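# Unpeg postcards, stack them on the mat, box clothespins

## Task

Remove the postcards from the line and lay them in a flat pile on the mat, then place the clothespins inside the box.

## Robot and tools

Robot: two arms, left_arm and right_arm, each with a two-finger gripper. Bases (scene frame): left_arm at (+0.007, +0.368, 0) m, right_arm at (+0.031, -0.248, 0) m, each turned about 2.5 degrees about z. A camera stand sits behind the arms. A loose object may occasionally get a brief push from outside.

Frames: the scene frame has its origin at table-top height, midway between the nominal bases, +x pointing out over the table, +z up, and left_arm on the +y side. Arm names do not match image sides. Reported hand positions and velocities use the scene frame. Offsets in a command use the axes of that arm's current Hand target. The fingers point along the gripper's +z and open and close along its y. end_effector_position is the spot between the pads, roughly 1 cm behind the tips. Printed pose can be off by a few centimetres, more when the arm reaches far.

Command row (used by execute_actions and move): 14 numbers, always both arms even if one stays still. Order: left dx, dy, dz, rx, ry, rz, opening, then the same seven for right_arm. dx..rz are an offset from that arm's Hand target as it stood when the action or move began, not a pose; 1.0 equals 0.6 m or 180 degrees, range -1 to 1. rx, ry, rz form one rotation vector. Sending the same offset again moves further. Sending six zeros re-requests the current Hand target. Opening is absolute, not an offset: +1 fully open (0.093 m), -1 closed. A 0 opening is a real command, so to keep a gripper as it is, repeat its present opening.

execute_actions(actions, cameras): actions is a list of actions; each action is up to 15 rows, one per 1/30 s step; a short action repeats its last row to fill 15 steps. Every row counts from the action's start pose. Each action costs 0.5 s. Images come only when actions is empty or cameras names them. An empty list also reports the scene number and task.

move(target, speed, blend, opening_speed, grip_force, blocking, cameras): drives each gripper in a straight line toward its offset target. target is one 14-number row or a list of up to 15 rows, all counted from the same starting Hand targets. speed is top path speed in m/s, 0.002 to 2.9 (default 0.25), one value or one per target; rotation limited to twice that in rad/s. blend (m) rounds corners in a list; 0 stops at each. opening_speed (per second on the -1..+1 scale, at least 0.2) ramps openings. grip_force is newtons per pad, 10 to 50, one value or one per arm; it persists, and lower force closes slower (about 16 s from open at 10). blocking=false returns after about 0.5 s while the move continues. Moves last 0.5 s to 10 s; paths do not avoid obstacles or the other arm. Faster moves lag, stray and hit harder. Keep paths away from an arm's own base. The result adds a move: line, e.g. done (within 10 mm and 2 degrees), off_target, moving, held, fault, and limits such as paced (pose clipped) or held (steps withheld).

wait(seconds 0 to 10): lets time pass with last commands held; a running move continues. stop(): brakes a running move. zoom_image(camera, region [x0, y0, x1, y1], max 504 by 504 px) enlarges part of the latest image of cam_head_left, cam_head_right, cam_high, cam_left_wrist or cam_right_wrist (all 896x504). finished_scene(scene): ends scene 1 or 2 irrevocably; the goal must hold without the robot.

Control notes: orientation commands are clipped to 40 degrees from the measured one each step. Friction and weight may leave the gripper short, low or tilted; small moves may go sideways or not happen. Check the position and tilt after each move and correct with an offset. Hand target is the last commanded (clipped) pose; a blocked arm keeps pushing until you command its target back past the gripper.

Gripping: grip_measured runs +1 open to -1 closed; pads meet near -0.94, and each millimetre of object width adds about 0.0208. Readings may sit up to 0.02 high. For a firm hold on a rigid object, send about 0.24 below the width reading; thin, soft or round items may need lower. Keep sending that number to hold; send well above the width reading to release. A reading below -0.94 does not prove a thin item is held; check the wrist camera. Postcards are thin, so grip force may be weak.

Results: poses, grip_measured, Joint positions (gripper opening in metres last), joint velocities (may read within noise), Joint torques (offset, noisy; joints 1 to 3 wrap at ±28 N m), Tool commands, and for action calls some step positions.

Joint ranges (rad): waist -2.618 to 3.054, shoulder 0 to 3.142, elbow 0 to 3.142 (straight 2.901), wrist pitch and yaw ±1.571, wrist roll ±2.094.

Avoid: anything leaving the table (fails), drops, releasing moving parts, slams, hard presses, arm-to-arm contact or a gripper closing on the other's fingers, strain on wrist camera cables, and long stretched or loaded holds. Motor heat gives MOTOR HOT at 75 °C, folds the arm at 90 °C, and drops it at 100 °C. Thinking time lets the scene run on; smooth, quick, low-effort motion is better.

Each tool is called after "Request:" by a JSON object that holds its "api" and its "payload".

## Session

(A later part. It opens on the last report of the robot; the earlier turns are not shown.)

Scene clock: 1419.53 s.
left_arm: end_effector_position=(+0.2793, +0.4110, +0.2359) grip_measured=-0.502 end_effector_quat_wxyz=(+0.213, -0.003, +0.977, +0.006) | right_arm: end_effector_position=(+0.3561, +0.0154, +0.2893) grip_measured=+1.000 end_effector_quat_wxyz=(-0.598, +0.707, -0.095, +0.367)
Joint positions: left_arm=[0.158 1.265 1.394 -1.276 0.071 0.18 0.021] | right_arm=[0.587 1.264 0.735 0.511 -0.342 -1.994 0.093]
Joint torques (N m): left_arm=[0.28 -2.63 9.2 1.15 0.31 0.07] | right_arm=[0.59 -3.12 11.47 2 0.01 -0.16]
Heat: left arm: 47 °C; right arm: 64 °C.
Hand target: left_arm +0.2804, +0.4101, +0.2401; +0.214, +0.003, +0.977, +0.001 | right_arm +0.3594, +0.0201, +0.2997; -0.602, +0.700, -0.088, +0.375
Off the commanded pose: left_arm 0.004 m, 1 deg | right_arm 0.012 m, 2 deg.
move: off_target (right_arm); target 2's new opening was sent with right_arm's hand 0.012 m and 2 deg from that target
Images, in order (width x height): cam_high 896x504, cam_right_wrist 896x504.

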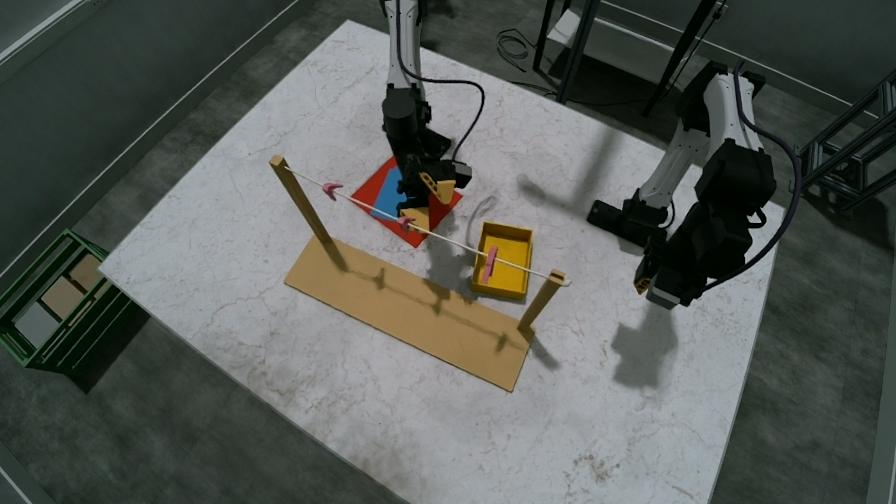

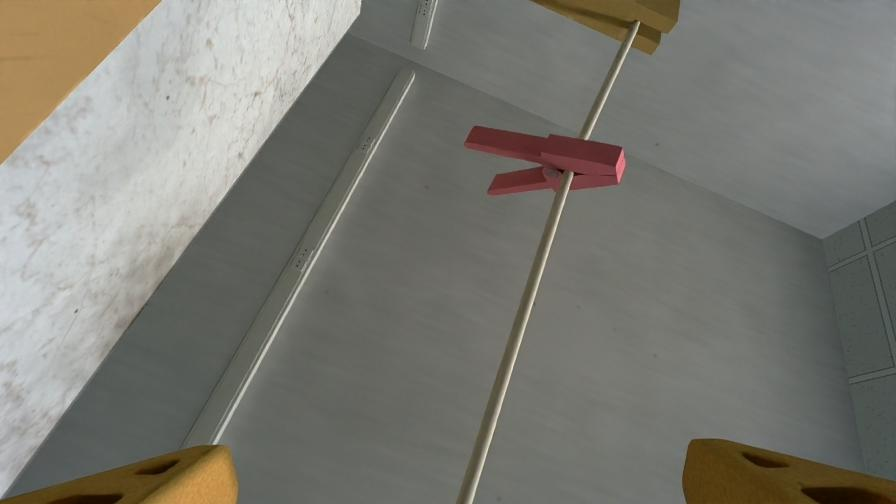

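Request:
{"api": "move", "payload": {"target": [0,0,0,0,0,0,-0.5,0.0193,-0.010,0.1723,0,0,0,1], "speed": 0.15, "cameras": ["cam_high", "cam_right_wrist"]}}

Request:
{"api": "zoom_image", "payload": {"camera": "cam_high", "region": [430, 220, 530, 300]}}

Scene clock: 1426.00 s.
left_arm: end_effector_position=(+0.2793, +0.4110, +0.2359) grip_measured=-0.502 end_effector_quat_wxyz=(+0.213, -0.003, +0.977, +0.006) | right_arm: end_effector_position=(+0.4275, +0.0897, +0.3092) grip_measured=+1.000 end_effector_quat_wxyz=(-0.604, +0.698, -0.090, +0.374)
Joint positions: left_arm=[0.158 1.265 1.394 -1.276 0.071 0.18 0.021] | right_arm=[0.661 1.647 1.127 0.529 -0.27 -1.994 0.093]
Joint torques (N m): left_arm=[0.27 -2.63 9.18 1.14 0.31 0.06] | right_arm=[0.57 -6.39 11.4 1.8 0.02 -0.17]
Heat: left arm: 48 °C; right arm: 64 °C.
Hand target: left_arm +0.2804, +0.4101, +0.2401; +0.214, +0.003, +0.977, +0.001 | right_arm +0.4307, +0.0952, +0.3106; -0.602, +0.700, -0.088, +0.375
Off the commanded pose: left_arm 0.004 m, 1 deg | right_arm 0.007 m, 0 deg.
move: done
Images, in order (width x height): cam_high 896x504, cam_right_wrist 896x504.

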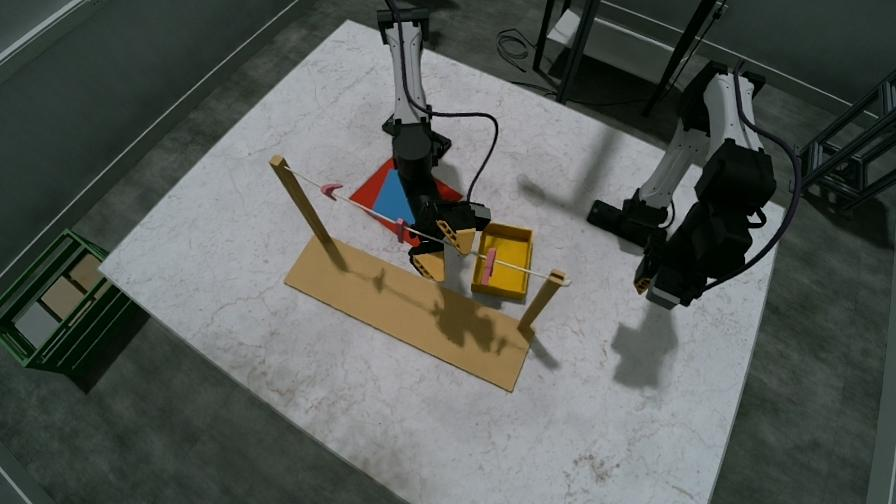

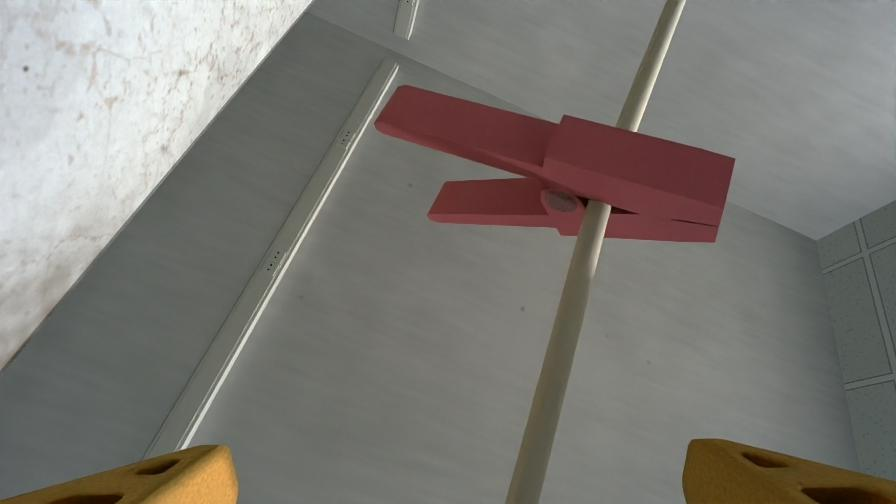

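Scaled by 5.040 from the camera's 896x504 image, which has a finer 1280x720 frame.

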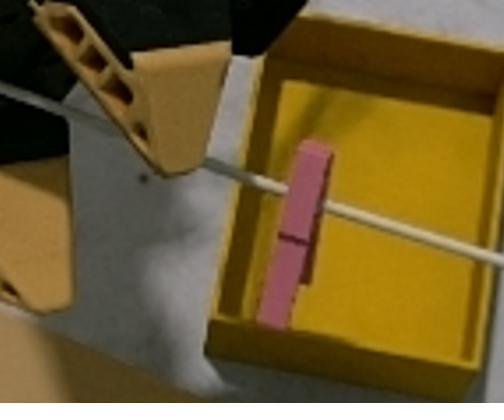

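Request:
{"api": "move", "payload": {"target": [[0,0,0,0,0,0,-0.5,-0.0416,0.0019,-0.0304,0,0,0,1],[0,0,0,0,0,0,-0.5,-0.0937,-0.0233,0.0509,0,0,0,1]], "speed": 0.1, "cameras": ["cam_high", "cam_right_wrist"]}}

Request:
{"api": "zoom_image", "payload": {"camera": "cam_high", "region": [430, 220, 530, 300]}}

Scene clock: 1456.90 s.
left_arm: end_effector_position=(+0.2793, +0.4110, +0.2359) grip_measured=-0.502 end_effector_quat_wxyz=(+0.213, -0.003, +0.977, +0.006) | right_arm: end_effector_position=(+0.4024, +0.1496, +0.2995) grip_measured=+1.000 end_effector_quat_wxyz=(-0.605, +0.698, -0.089, +0.373)
Joint positions: left_arm=[0.158 1.265 1.394 -1.276 0.071 0.18 0.021] | right_arm=[0.828 1.731 1.181 0.56 -0.105 -1.995 0.093]
Joint torques (N m): left_arm=[0.31 -2.63 9.16 1.14 0.3 0.07] | right_arm=[0.38 -7.09 11.41 1.84 0.02 -0.18]
Heat: left arm: 48 °C; right arm: 69 °C.
Hand target: left_arm +0.2804, +0.4101, +0.2401; +0.214, +0.003, +0.977, +0.001 | right_arm +0.4058, +0.1549, +0.3001; -0.602, +0.699, -0.088, +0.375
Off the commanded pose: left_arm 0.004 m, 1 deg | right_arm 0.006 m, 1 deg.
move: done
Images, in order (width x height): cam_high 896x504, cam_right_wrist 896x504.

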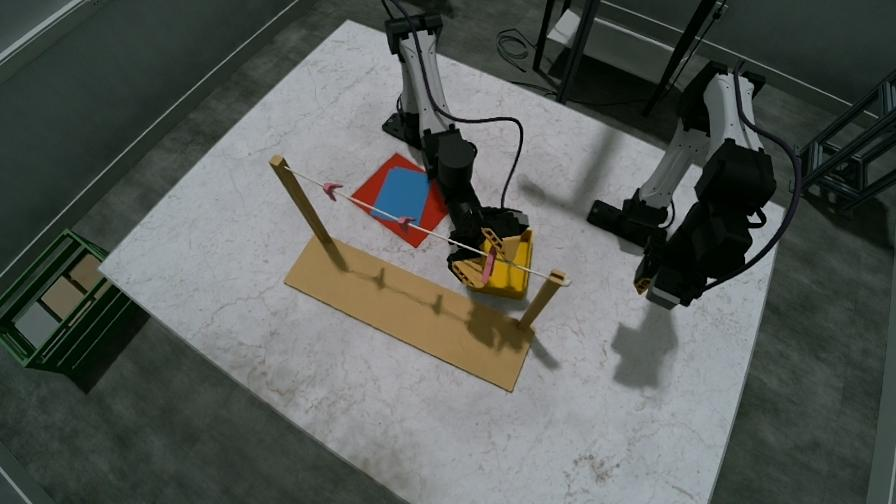

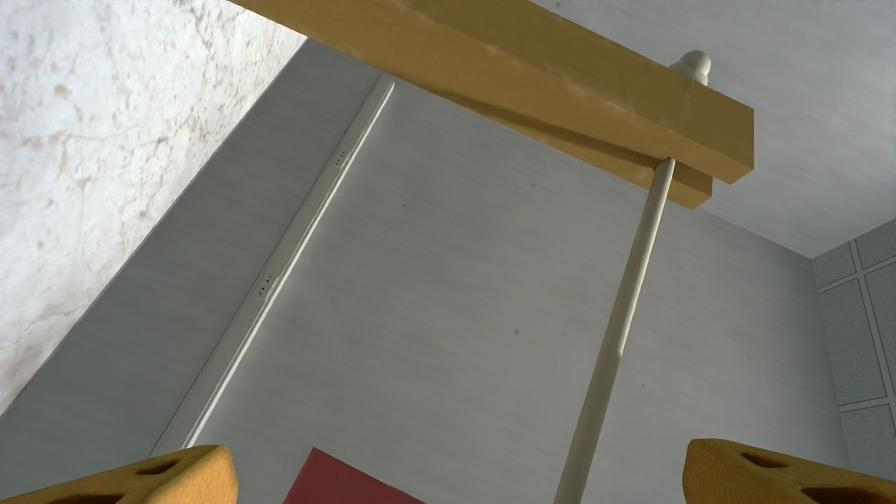

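Scaled by 5.040 from the camera's 896x504 image, which has a finer 1280x720 frame.

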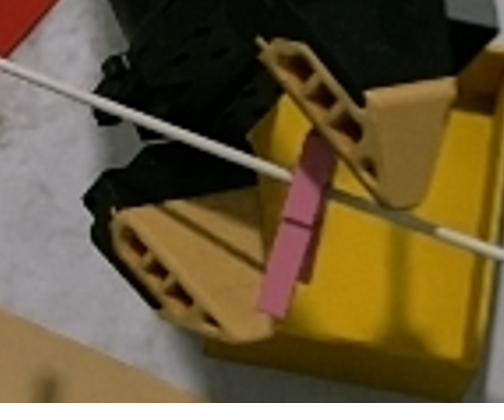

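Request:
{"api": "move", "payload": {"target": [[0,0,0,0,0,0,-0.5,0.0183,-0.0253,0.0052,0,0,0,1],[0,0,0,0,0,0,-0.5,0.0183,-0.0253,0.0052,0,0,0,0.7]], "speed": 0.06, "cameras": ["cam_high", "cam_right_wrist"]}}

Request:
{"api": "zoom_image", "payload": {"camera": "cam_high", "region": [430, 220, 530, 300]}}

Request:
{"api": "zoom_image", "payload": {"camera": "cam_right_wrist", "region": [200, 360, 700, 504]}}

Scene clock: 1470.43 s.
left_arm: end_effector_position=(+0.2793, +0.4110, +0.2359) grip_measured=-0.502 end_effector_quat_wxyz=(+0.213, -0.003, +0.977, +0.006) | right_arm: end_effector_position=(+0.4059, +0.1529, +0.3159) grip_measured=+0.701 end_effector_quat_wxyz=(-0.604, +0.699, -0.090, +0.373)
Joint positions: left_arm=[0.158 1.265 1.394 -1.276 0.071 0.18 0.021] | right_arm=[0.828 1.731 1.251 0.486 -0.104 -1.995 0.079]
Joint torques (N m): left_arm=[0.28 -2.62 9.16 1.15 0.3 0.07] | right_arm=[-0.25 -7.65 11.41 1.82 -0.06 -0.17]
Heat: left arm: 48 °C; right arm: 72 °C.
Hand target: left_arm +0.2804, +0.4101, +0.2401; +0.214, +0.003, +0.977, +0.001 | right_arm +0.4104, +0.1550, +0.3185; -0.602, +0.699, -0.088, +0.375
Off the commanded pose: left_arm 0.004 m, 1 deg | right_arm 0.006 m, 0 deg.
move: done
Images, in order (width x height): cam_high 896x504, cam_right_wrist 896x504.

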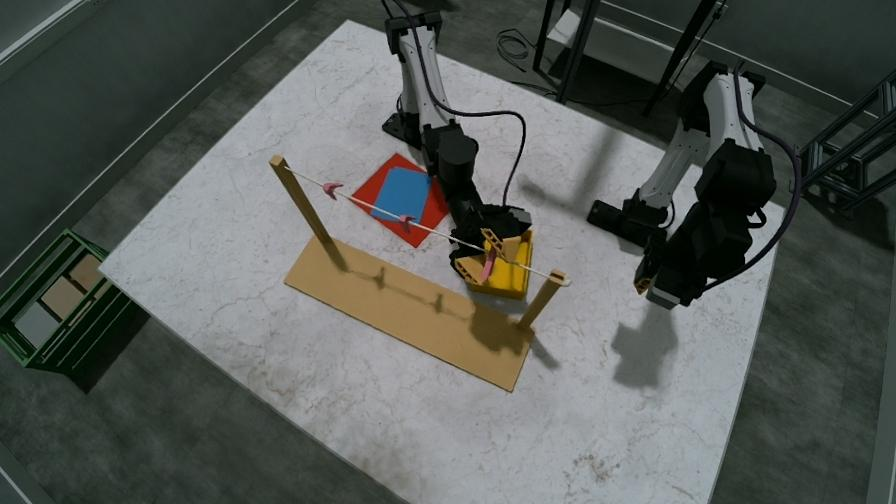

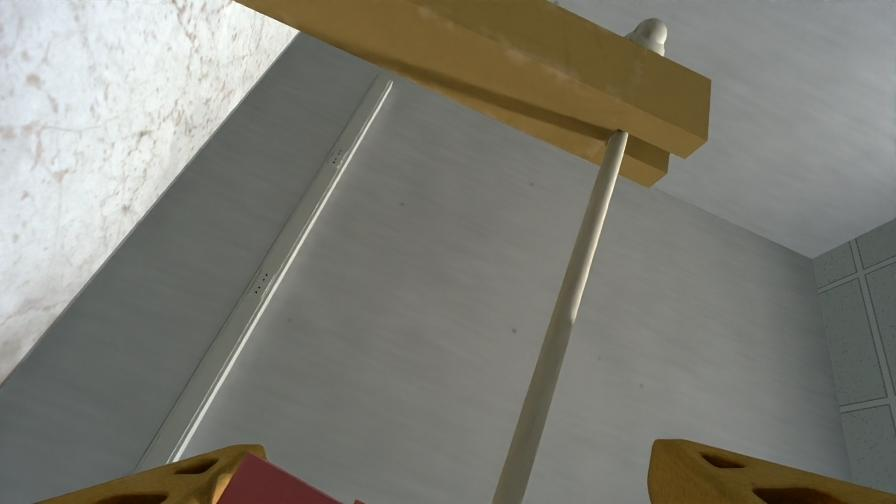

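Scaled by 5.040 from the camera's 896x504 image, which has a finer 1280x720 frame.

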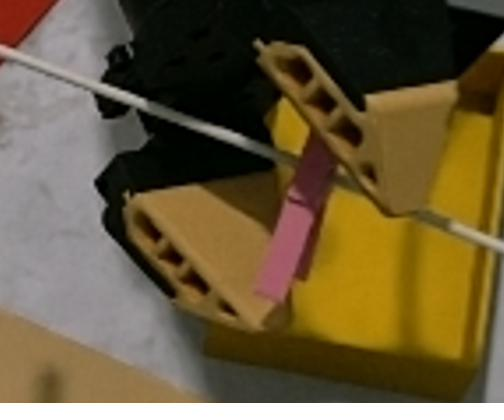

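Scaled by 1.008 from the camera's 896x504 image, which has a finer 1280x720 frame.

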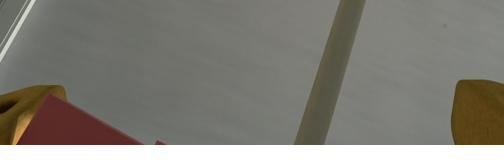

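Request:
{"api": "move", "payload": {"target": [0,0,0,0,0,0,-0.5,-0.06,-0.05,-0.0615,0,0,0,0.7], "speed": 0.06, "cameras": ["cam_high", "cam_right_wrist"]}}

Request:
{"api": "zoom_image", "payload": {"camera": "cam_high", "region": [430, 220, 530, 300]}}

Scene clock: 1475.30 s.
left_arm: end_effector_position=(+0.2793, +0.4110, +0.2359) grip_measured=-0.502 end_effector_quat_wxyz=(+0.213, -0.003, +0.977, +0.006) | right_arm: end_effector_position=(+0.3585, +0.1594, +0.3241) grip_measured=+0.701 end_effector_quat_wxyz=(-0.602, +0.701, -0.091, +0.372)
Joint positions: left_arm=[0.158 1.265 1.394 -1.276 0.071 0.18 0.021] | right_arm=[0.937 1.623 1.17 0.455 0.005 -1.995 0.079]
Joint torques (N m): left_arm=[0.31 -2.63 9.18 1.14 0.31 0.07] | right_arm=[0.51 -10.78 7.75 1.83 0.03 -0.17]
Heat: left arm: 48 °C; right arm: 72 °C.
Hand target: left_arm +0.2804, +0.4101, +0.2401; +0.214, +0.003, +0.977, +0.001 | right_arm +0.3520, +0.1548, +0.3303; -0.602, +0.700, -0.088, +0.375
Off the commanded pose: left_arm 0.004 m, 1 deg | right_arm 0.010 m, 1 deg.
move: done
Images, in order (width x height): cam_high 896x504, cam_right_wrist 896x504.

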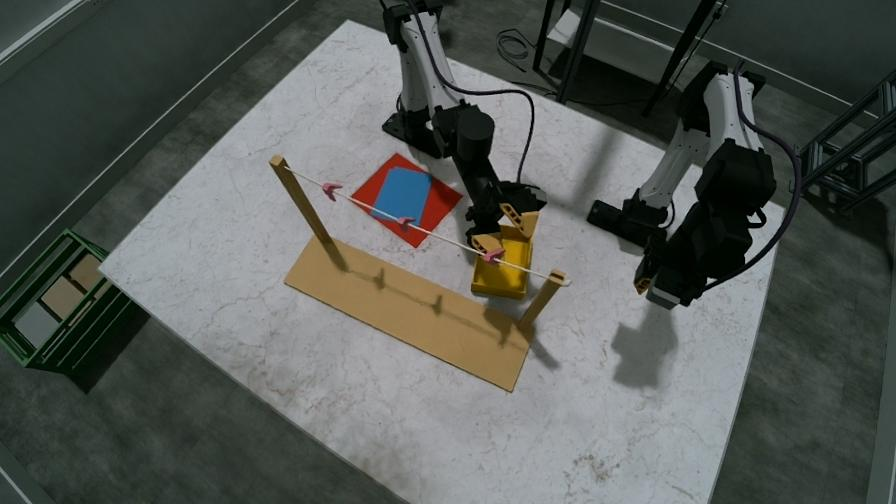

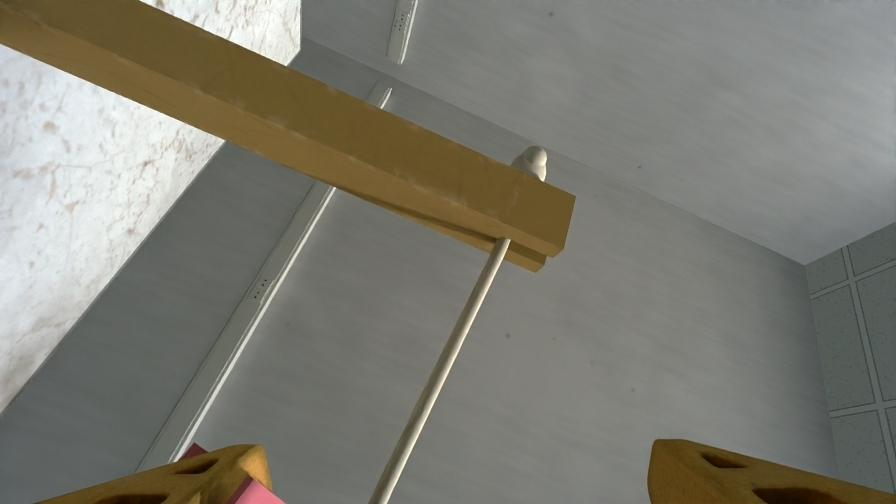

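Scaled by 5.040 from the camera's 896x504 image, which has a finer 1280x720 frame.

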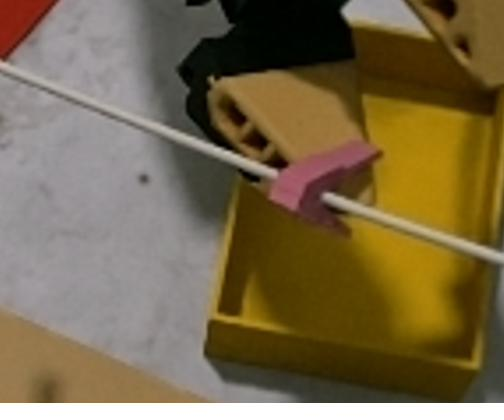

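Request:
{"api": "zoom_image", "payload": {"camera": "cam_right_wrist", "region": [100, 404, 400, 504]}}

Request:
{"api": "zoom_image", "payload": {"camera": "cam_high", "region": [465, 235, 525, 275]}}

Scaled by 1.680 from the camera's 896x504 image, which has a finer 1280x720 frame.

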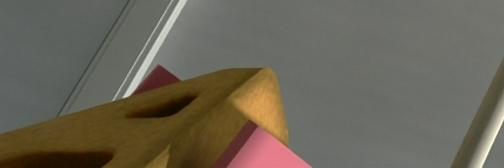

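Scaled by 8.400 from the camera's 896x504 image, which has a finer 1280x720 frame.

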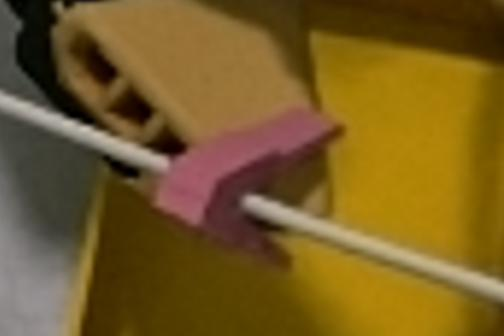

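Request:
{"api": "move", "payload": {"target": [[0,0,0,0,0,0,-0.5,0,0,-0.1,0,0,0,0.7],[0,0,0,0,0,0,-0.5,-0.0195,0.0424,-0.1,0,0,0,1]], "speed": 0.12, "cameras": ["cam_high", "cam_right_wrist"]}}

Request:
{"api": "zoom_image", "payload": {"camera": "cam_high", "region": [460, 220, 540, 280]}}

Scene clock: 1500.83 s.
left_arm: end_effector_position=(+0.2793, +0.4110, +0.2359) grip_measured=-0.502 end_effector_quat_wxyz=(+0.213, -0.003, +0.977, +0.006) | right_arm: end_effector_position=(+0.3162, +0.1058, +0.3059) grip_measured=+1.000 end_effector_quat_wxyz=(-0.604, +0.698, -0.091, +0.374)
Joint positions: left_arm=[0.158 1.265 1.394 -1.276 0.071 0.18 0.021] | right_arm=[0.937 1.378 0.861 0.527 0.009 -1.996 0.093]
Joint torques (N m): left_arm=[0.31 -2.65 9.13 1.15 0.3 0.08] | right_arm=[0.68 -4.97 8.13 2.05 0.03 -0.17]
Heat: left arm: 49 °C; right arm: 69 °C.
Hand target: left_arm +0.2804, +0.4101, +0.2401; +0.214, +0.003, +0.977, +0.001 | right_arm +0.3144, +0.1083, +0.3018; -0.602, +0.700, -0.088, +0.375
Off the commanded pose: left_arm 0.004 m, 1 deg | right_arm 0.005 m, 1 deg.
move: done
Images, in order (width x height): cam_high 896x504, cam_right_wrist 896x504.

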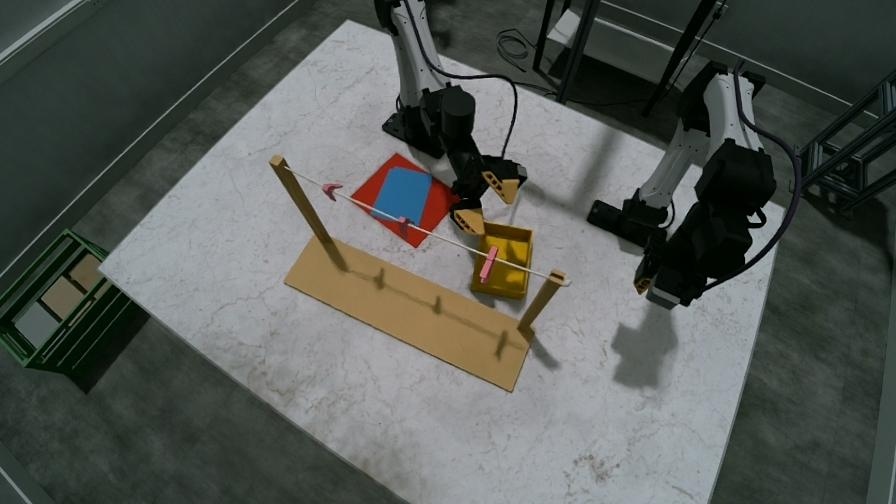

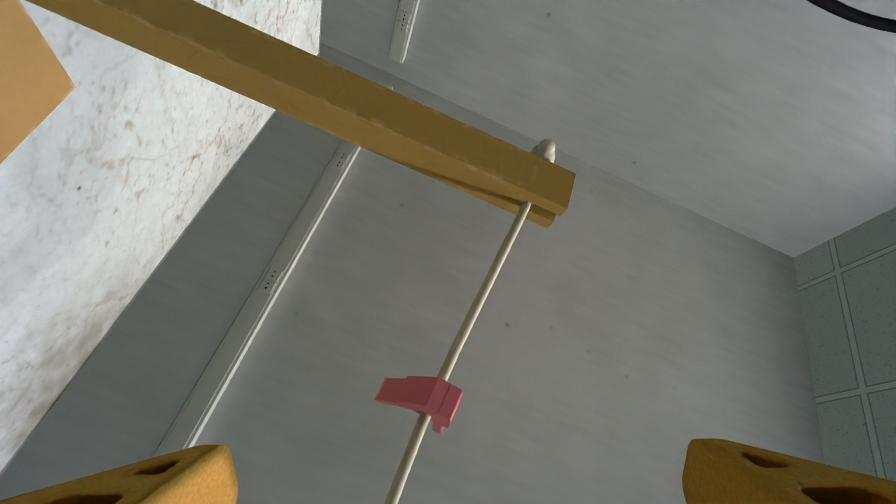

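Scaled by 6.300 from the camera's 896x504 image, which has a finer 1280x720 frame.

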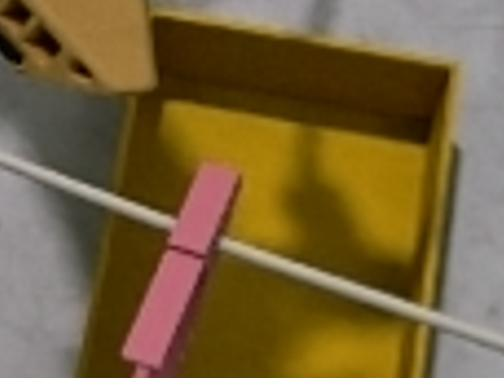

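Request:
{"api": "move", "payload": {"target": [[0,0,0,0,0,0,-0.5,0.0482,-0.0937,0.0045,0,0,0,-1],[0,0,0,0,0,0,-0.5,0.0635,-0.0807,0.0928,0,0,0,-1]], "speed": 0.15, "blend": 0.02, "cameras": ["cam_high", "cam_right_wrist"]}}

Request:
{"api": "zoom_image", "payload": {"camera": "cam_high", "region": [460, 220, 540, 280]}}

Scene clock: 1550.30 s.
left_arm: end_effector_position=(+0.2793, +0.4110, +0.2359) grip_measured=-0.502 end_effector_quat_wxyz=(+0.213, -0.003, +0.977, +0.006) | right_arm: end_effector_position=(+0.3573, +0.1401, +0.3561) grip_measured=-0.990 end_effector_quat_wxyz=(-0.600, +0.701, -0.093, +0.374)
Joint positions: left_arm=[0.158 1.265 1.394 -1.276 0.071 0.18 0.021] | right_arm=[0.908 1.546 1.221 0.323 -0.016 -1.996 0]
Joint torques (N m): left_arm=[0.24 -2.63 9.16 1.14 0.31 0.06] | right_arm=[-0.43 -6.27 11.64 1.87 -0.14 -0.16]
Heat: left arm: 49 °C; right arm: 67 °C.
Hand target: left_arm +0.2804, +0.4101, +0.2401; +0.214, +0.003, +0.977, +0.001 | right_arm +0.3603, +0.1422, +0.3622; -0.602, +0.700, -0.088, +0.375
Off the commanded pose: left_arm 0.004 m, 1 deg | right_arm 0.007 m, 1 deg.
move: done
Images, in order (width x height): cam_high 896x504, cam_right_wrist 896x504.

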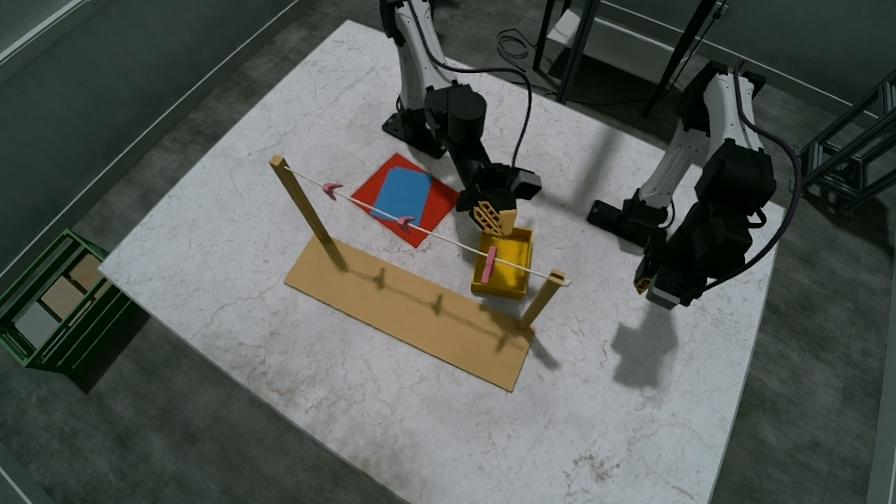

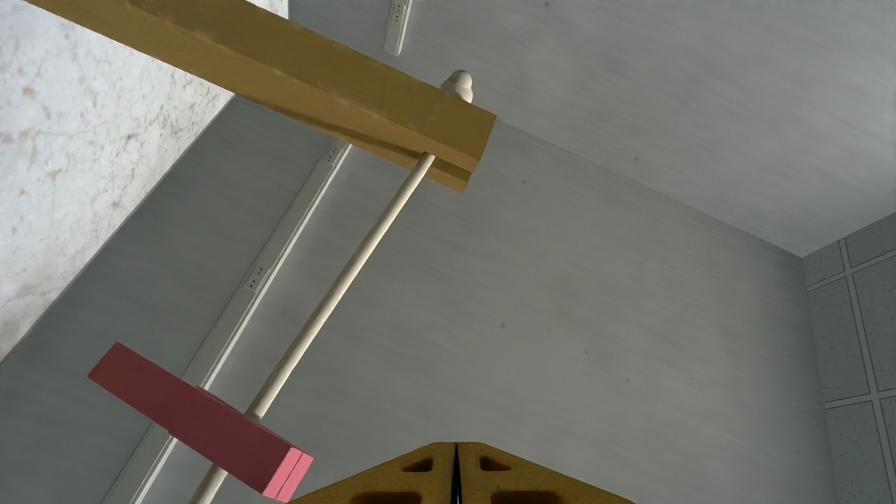

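Scaled by 6.300 from the camera's 896x504 image, which has a finer 1280x720 frame.

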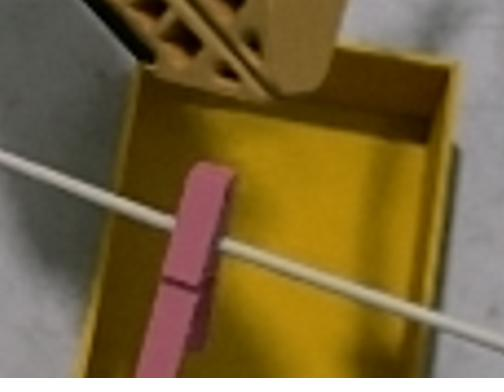

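Request:
{"api": "move", "payload": {"target": [0,0,0,0,0,0,-0.5,-0.0327,0.0711,0,0,0,0,-1], "speed": 0.08, "cameras": ["cam_right_wrist"]}}

Scene clock: 1554.90 s.
left_arm: end_effector_position=(+0.2793, +0.4110, +0.2359) grip_measured=-0.502 end_effector_quat_wxyz=(+0.213, -0.003, +0.977, +0.006) | right_arm: end_effector_position=(+0.3579, +0.1410, +0.3244) grip_measured=-0.990 end_effector_quat_wxyz=(-0.606, +0.694, -0.092, +0.377)
Joint positions: left_arm=[0.158 1.265 1.394 -1.276 0.071 0.18 0.021] | right_arm=[0.908 1.572 1.101 0.491 -0.017 -1.996 0]
Joint torques (N m): left_arm=[0.27 -2.63 9.14 1.13 0.31 0.07] | right_arm=[-0.49 -6.08 8.09 2.03 -0.15 -0.17]
Heat: left arm: 49 °C; right arm: 69 °C.
Hand target: left_arm +0.2804, +0.4101, +0.2401; +0.214, +0.003, +0.977, +0.001 | right_arm +0.3605, +0.1424, +0.3152; -0.602, +0.700, -0.088, +0.375
Off the commanded pose: left_arm 0.004 m, 1 deg | right_arm 0.010 m, 1 deg.
move: done
Images, in order (width x height): cam_right_wrist 896x504.

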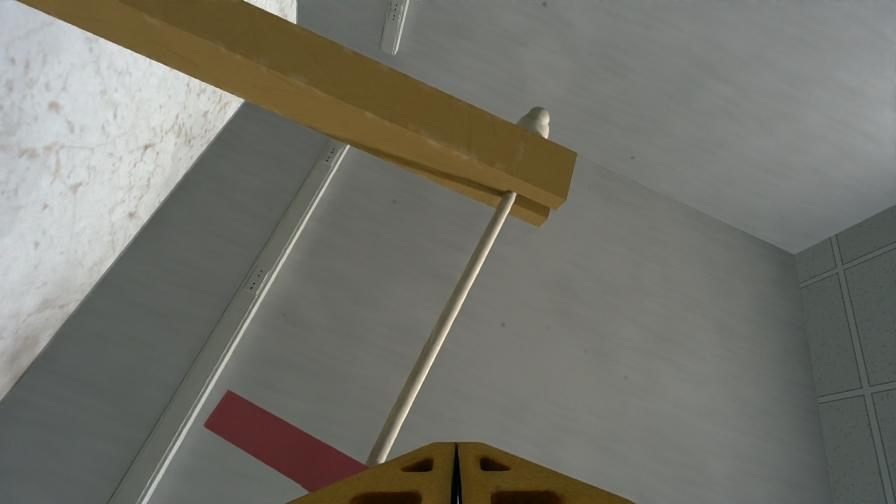

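Request:
{"api": "move", "payload": {"target": [0,0,0,0,0,0,-0.5,-0.0230,0.0500,0,0,0,0,-1], "speed": 0.06, "cameras": ["cam_high", "cam_right_wrist"]}}

Request:
{"api": "zoom_image", "payload": {"camera": "cam_high", "region": [460, 220, 540, 280]}}

Scene clock: 1558.47 s.
left_arm: end_effector_position=(+0.2793, +0.4110, +0.2359) grip_measured=-0.502 end_effector_quat_wxyz=(+0.213, -0.003, +0.977, +0.006) | right_arm: end_effector_position=(+0.3584, +0.1417, +0.2927) grip_measured=-0.990 end_effector_quat_wxyz=(-0.607, +0.693, -0.092, +0.378)
Joint positions: left_arm=[0.158 1.265 1.394 -1.276 0.071 0.18 0.021] | right_arm=[0.908 1.612 1.007 0.627 -0.017 -1.996 0]
Joint torques (N m): left_arm=[0.29 -2.62 9.18 1.15 0.3 0.07] | right_arm=[-0.49 -6.08 7.72 2.06 -0.15 -0.16]
Heat: left arm: 49 °C; right arm: 68 °C.
Hand target: left_arm +0.2804, +0.4101, +0.2401; +0.214, +0.003, +0.977, +0.001 | right_arm +0.3607, +0.1425, +0.2822; -0.602, +0.700, -0.088, +0.375
Off the commanded pose: left_arm 0.004 m, 1 deg | right_arm 0.011 m, 1 deg.
move: off_target (right_arm)
Images, in order (width x height): cam_high 896x504, cam_right_wrist 896x504.

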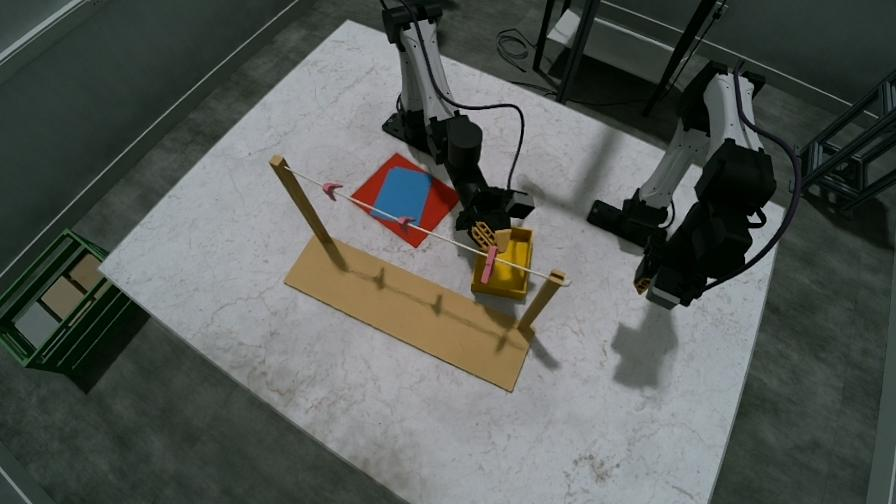

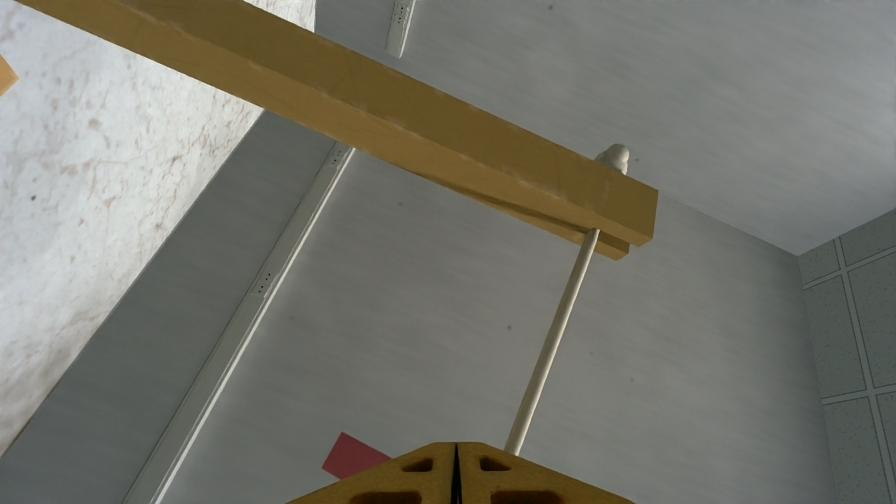

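Scaled by 6.300 from the camera's 896x504 image, which has a finer 1280x720 frame.

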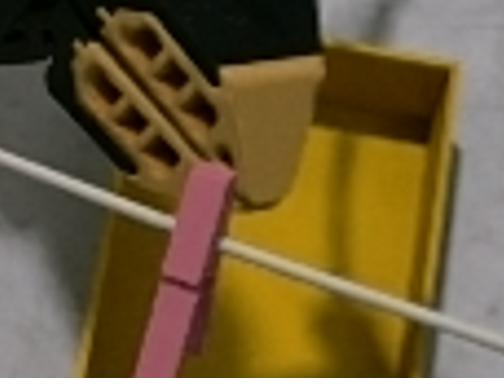

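Request:
{"api": "move", "payload": {"target": [[0,0,0,0,0,0,-0.5,0.0298,-0.1018,-0.012,0,0,0,-1],[0,0,0,0,0,0,-0.5,0.0805,-0.0782,0.038,0,0,0,-1]], "speed": 0.08, "cameras": ["cam_high", "cam_right_wrist"]}}

Request:
{"api": "zoom_image", "payload": {"camera": "cam_high", "region": [460, 220, 540, 280]}}

Scene clock: 1567.67 s.
left_arm: end_effector_position=(+0.2793, +0.4110, +0.2359) grip_measured=-0.502 end_effector_quat_wxyz=(+0.213, -0.003, +0.977, +0.006) | right_arm: end_effector_position=(+0.3890, +0.1417, +0.3446) grip_measured=-0.990 end_effector_quat_wxyz=(-0.604, +0.697, -0.092, +0.376)
Joint positions: left_arm=[0.158 1.265 1.394 -1.276 0.071 0.18 0.021] | right_arm=[0.843 1.637 1.257 0.391 -0.081 -1.996 0]
Joint torques (N m): left_arm=[0.27 -2.63 9.14 1.15 0.31 0.07] | right_arm=[-0.46 -6.45 11.51 1.8 -0.16 -0.16]
Heat: left arm: 49 °C; right arm: 68 °C.
Hand target: left_arm +0.2804, +0.4101, +0.2401; +0.214, +0.003, +0.977, +0.001 | right_arm +0.3936, +0.1447, +0.3453; -0.602, +0.700, -0.088, +0.375
Off the commanded pose: left_arm 0.004 m, 1 deg | right_arm 0.006 m, 1 deg.
move: done
Images, in order (width x height): cam_high 896x504, cam_right_wrist 896x504.

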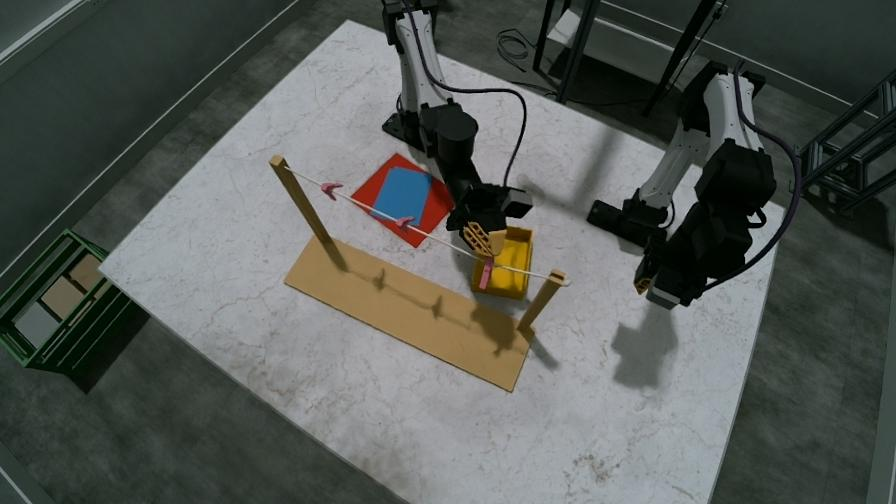

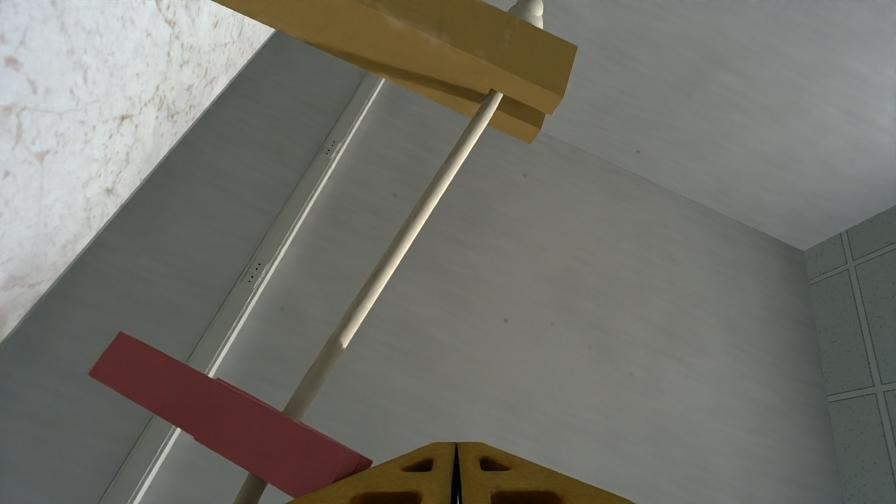

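Scaled by 6.300 from the camera's 896x504 image, which has a finer 1280x720 frame.

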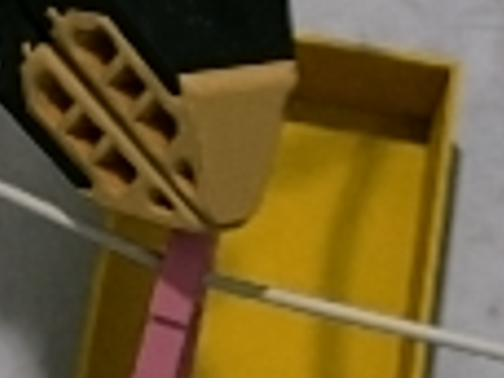

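Request:
{"api": "move", "payload": {"target": [[0,0,0,0,0,0,-0.5,0.0128,0.0047,-0.171,0,0,0,-1],[0,0,0,0,0,0,-0.5,0.0483,0.1,-0.2202,0,0,0,1],[0,0,0,0,0,0,-0.5,0.0625,0.1062,-0.0312,0,0,0,1],[0,0,0,0,0,0,-0.5,0.0022,0.079,0.0523,0,0,0,1]], "speed": [0.2,0.2,0.15,0.08], "cameras": ["cam_high", "cam_right_wrist"]}}

Request:
{"api": "zoom_image", "payload": {"camera": "cam_high", "region": [460, 220, 540, 280]}}

Scene clock: 1590.80 s.
left_arm: end_effector_position=(+0.2793, +0.4110, +0.2359) grip_measured=-0.502 end_effector_quat_wxyz=(+0.213, -0.003, +0.977, +0.006) | right_arm: end_effector_position=(+0.4263, +0.1504, +0.3041) grip_measured=+1.000 end_effector_quat_wxyz=(-0.605, +0.697, -0.088, +0.375)
Joint positions: left_arm=[0.158 1.265 1.394 -1.276 0.071 0.18 0.021] | right_arm=[0.787 1.792 1.27 0.535 -0.146 -1.998 0.093]
Joint torques (N m): left_arm=[0.29 -2.63 9.2 1.15 0.3 0.07] | right_arm=[0.4 -7.49 11.47 1.79 0.01 -0.14]
Heat: left arm: 50 °C; right arm: 70 °C.
Hand target: left_arm +0.2804, +0.4101, +0.2401; +0.214, +0.003, +0.977, +0.001 | right_arm +0.4300, +0.1559, +0.3032; -0.602, +0.699, -0.088, +0.375
Off the commanded pose: left_arm 0.004 m, 1 deg | right_arm 0.007 m, 0 deg.
move: done
Images, in order (width x height): cam_high 896x504, cam_right_wrist 896x504.

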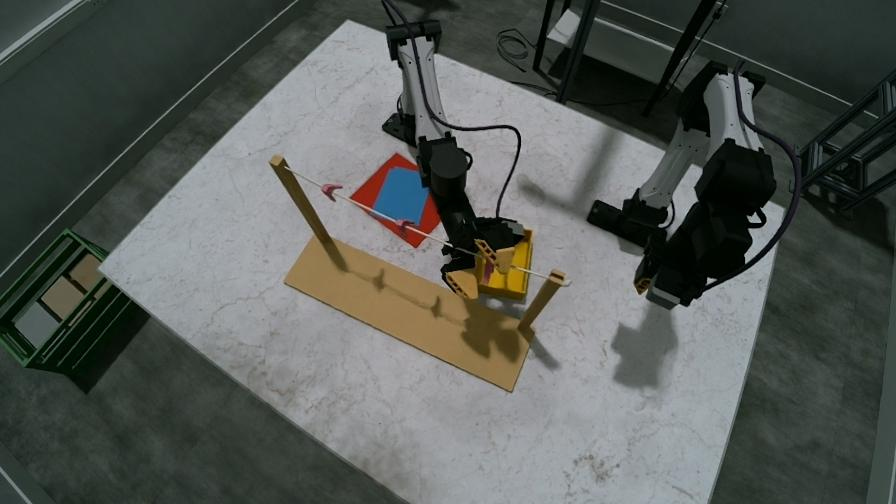

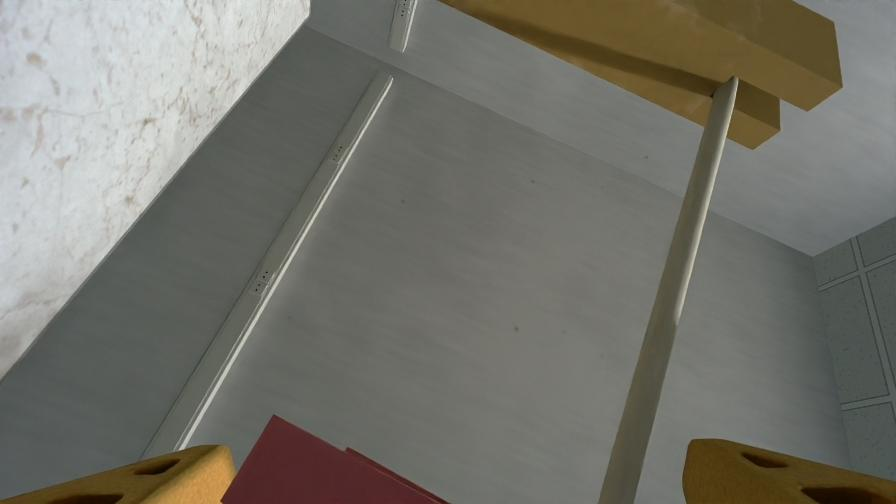

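Scaled by 6.300 from the camera's 896x504 image, which has a finer 1280x720 frame.

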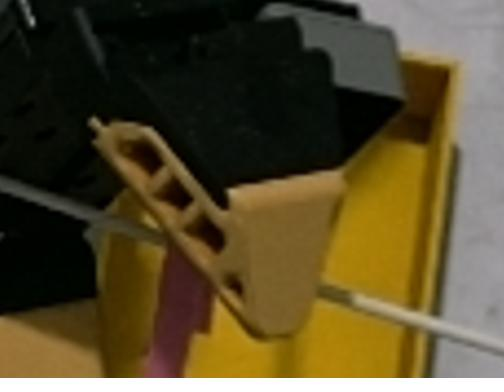

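Request:
{"api": "move", "payload": {"target": [[0,0,0,0,0,0,-0.5,0.011,-0.0239,0,0,0,0,1],[0,0,0,0,0,0,-0.5,0.011,-0.0239,0,0,0,0,0.7]], "speed": 0.06, "cameras": ["cam_high", "cam_right_wrist"]}}

Request:
{"api": "zoom_image", "payload": {"camera": "cam_high", "region": [450, 240, 530, 300]}}

Request:
{"api": "zoom_image", "payload": {"camera": "cam_right_wrist", "region": [100, 404, 400, 504]}}

Scene clock: 1595.90 s.
left_arm: end_effector_position=(+0.2793, +0.4110, +0.2359) grip_measured=-0.502 end_effector_quat_wxyz=(+0.213, -0.003, +0.977, +0.006) | right_arm: end_effector_position=(+0.4286, +0.1524, +0.3120) grip_measured=+0.701 end_effector_quat_wxyz=(-0.601, +0.702, -0.090, +0.372)
Joint positions: left_arm=[0.158 1.265 1.394 -1.276 0.071 0.18 0.021] | right_arm=[0.787 1.792 1.316 0.474 -0.145 -1.998 0.079]
Joint torques (N m): left_arm=[0.28 -2.65 9.14 1.14 0.31 0.07] | right_arm=[0.38 -8.85 11.47 1.82 0.02 -0.14]
Heat: left arm: 50 °C; right arm: 70 °C.
Hand target: left_arm +0.2804, +0.4101, +0.2401; +0.214, +0.003, +0.977, +0.001 | right_arm +0.4299, +0.1558, +0.3190; -0.602, +0.699, -0.088, +0.375
Off the commanded pose: left_arm 0.004 m, 1 deg | right_arm 0.008 m, 1 deg.
move: done
Images, in order (width x height): cam_high 896x504, cam_right_wrist 896x504.

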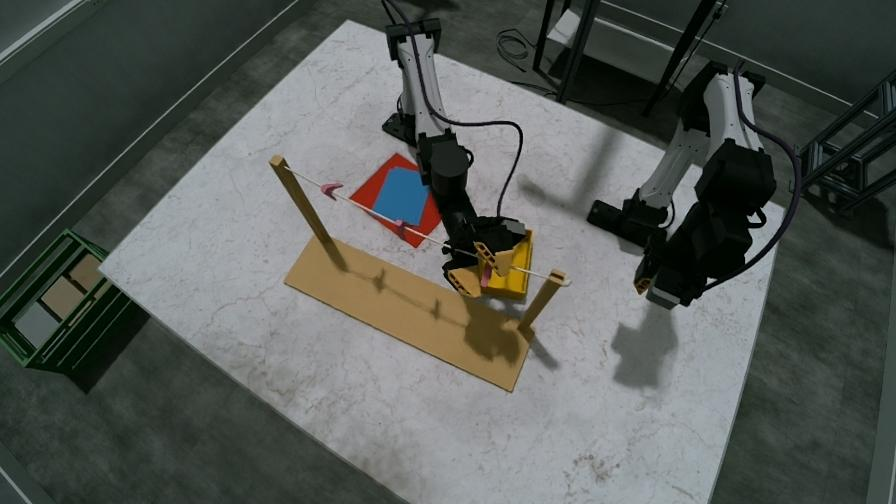

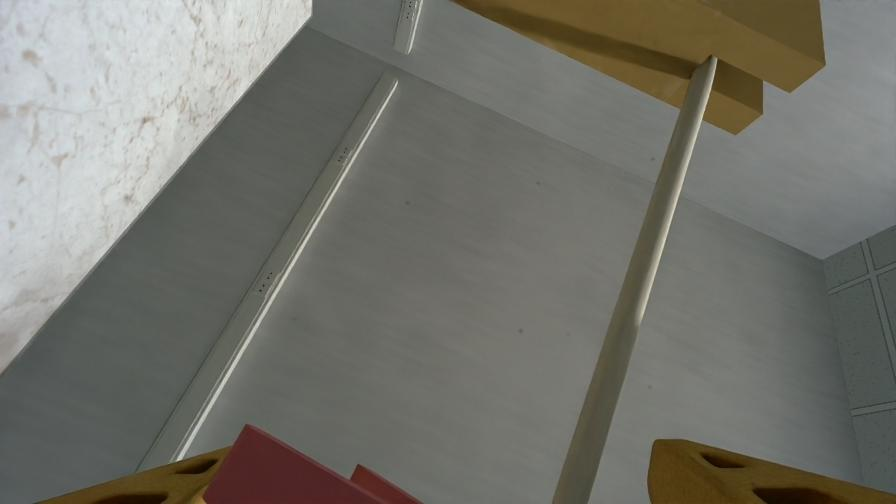

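Scaled by 6.300 from the camera's 896x504 image, which has a finer 1280x720 frame.

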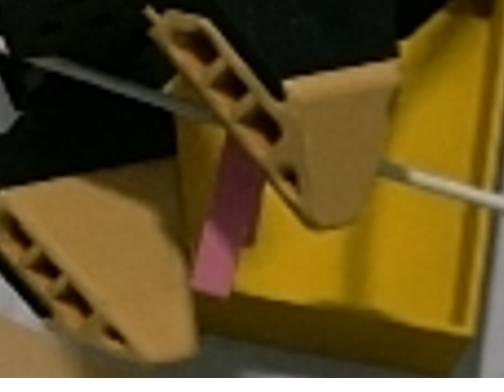

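Scaled by 1.680 from the camera's 896x504 image, which has a finer 1280x720 frame.

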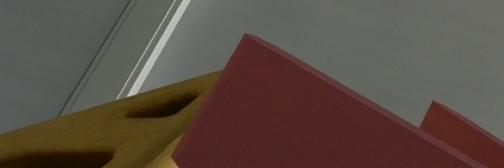

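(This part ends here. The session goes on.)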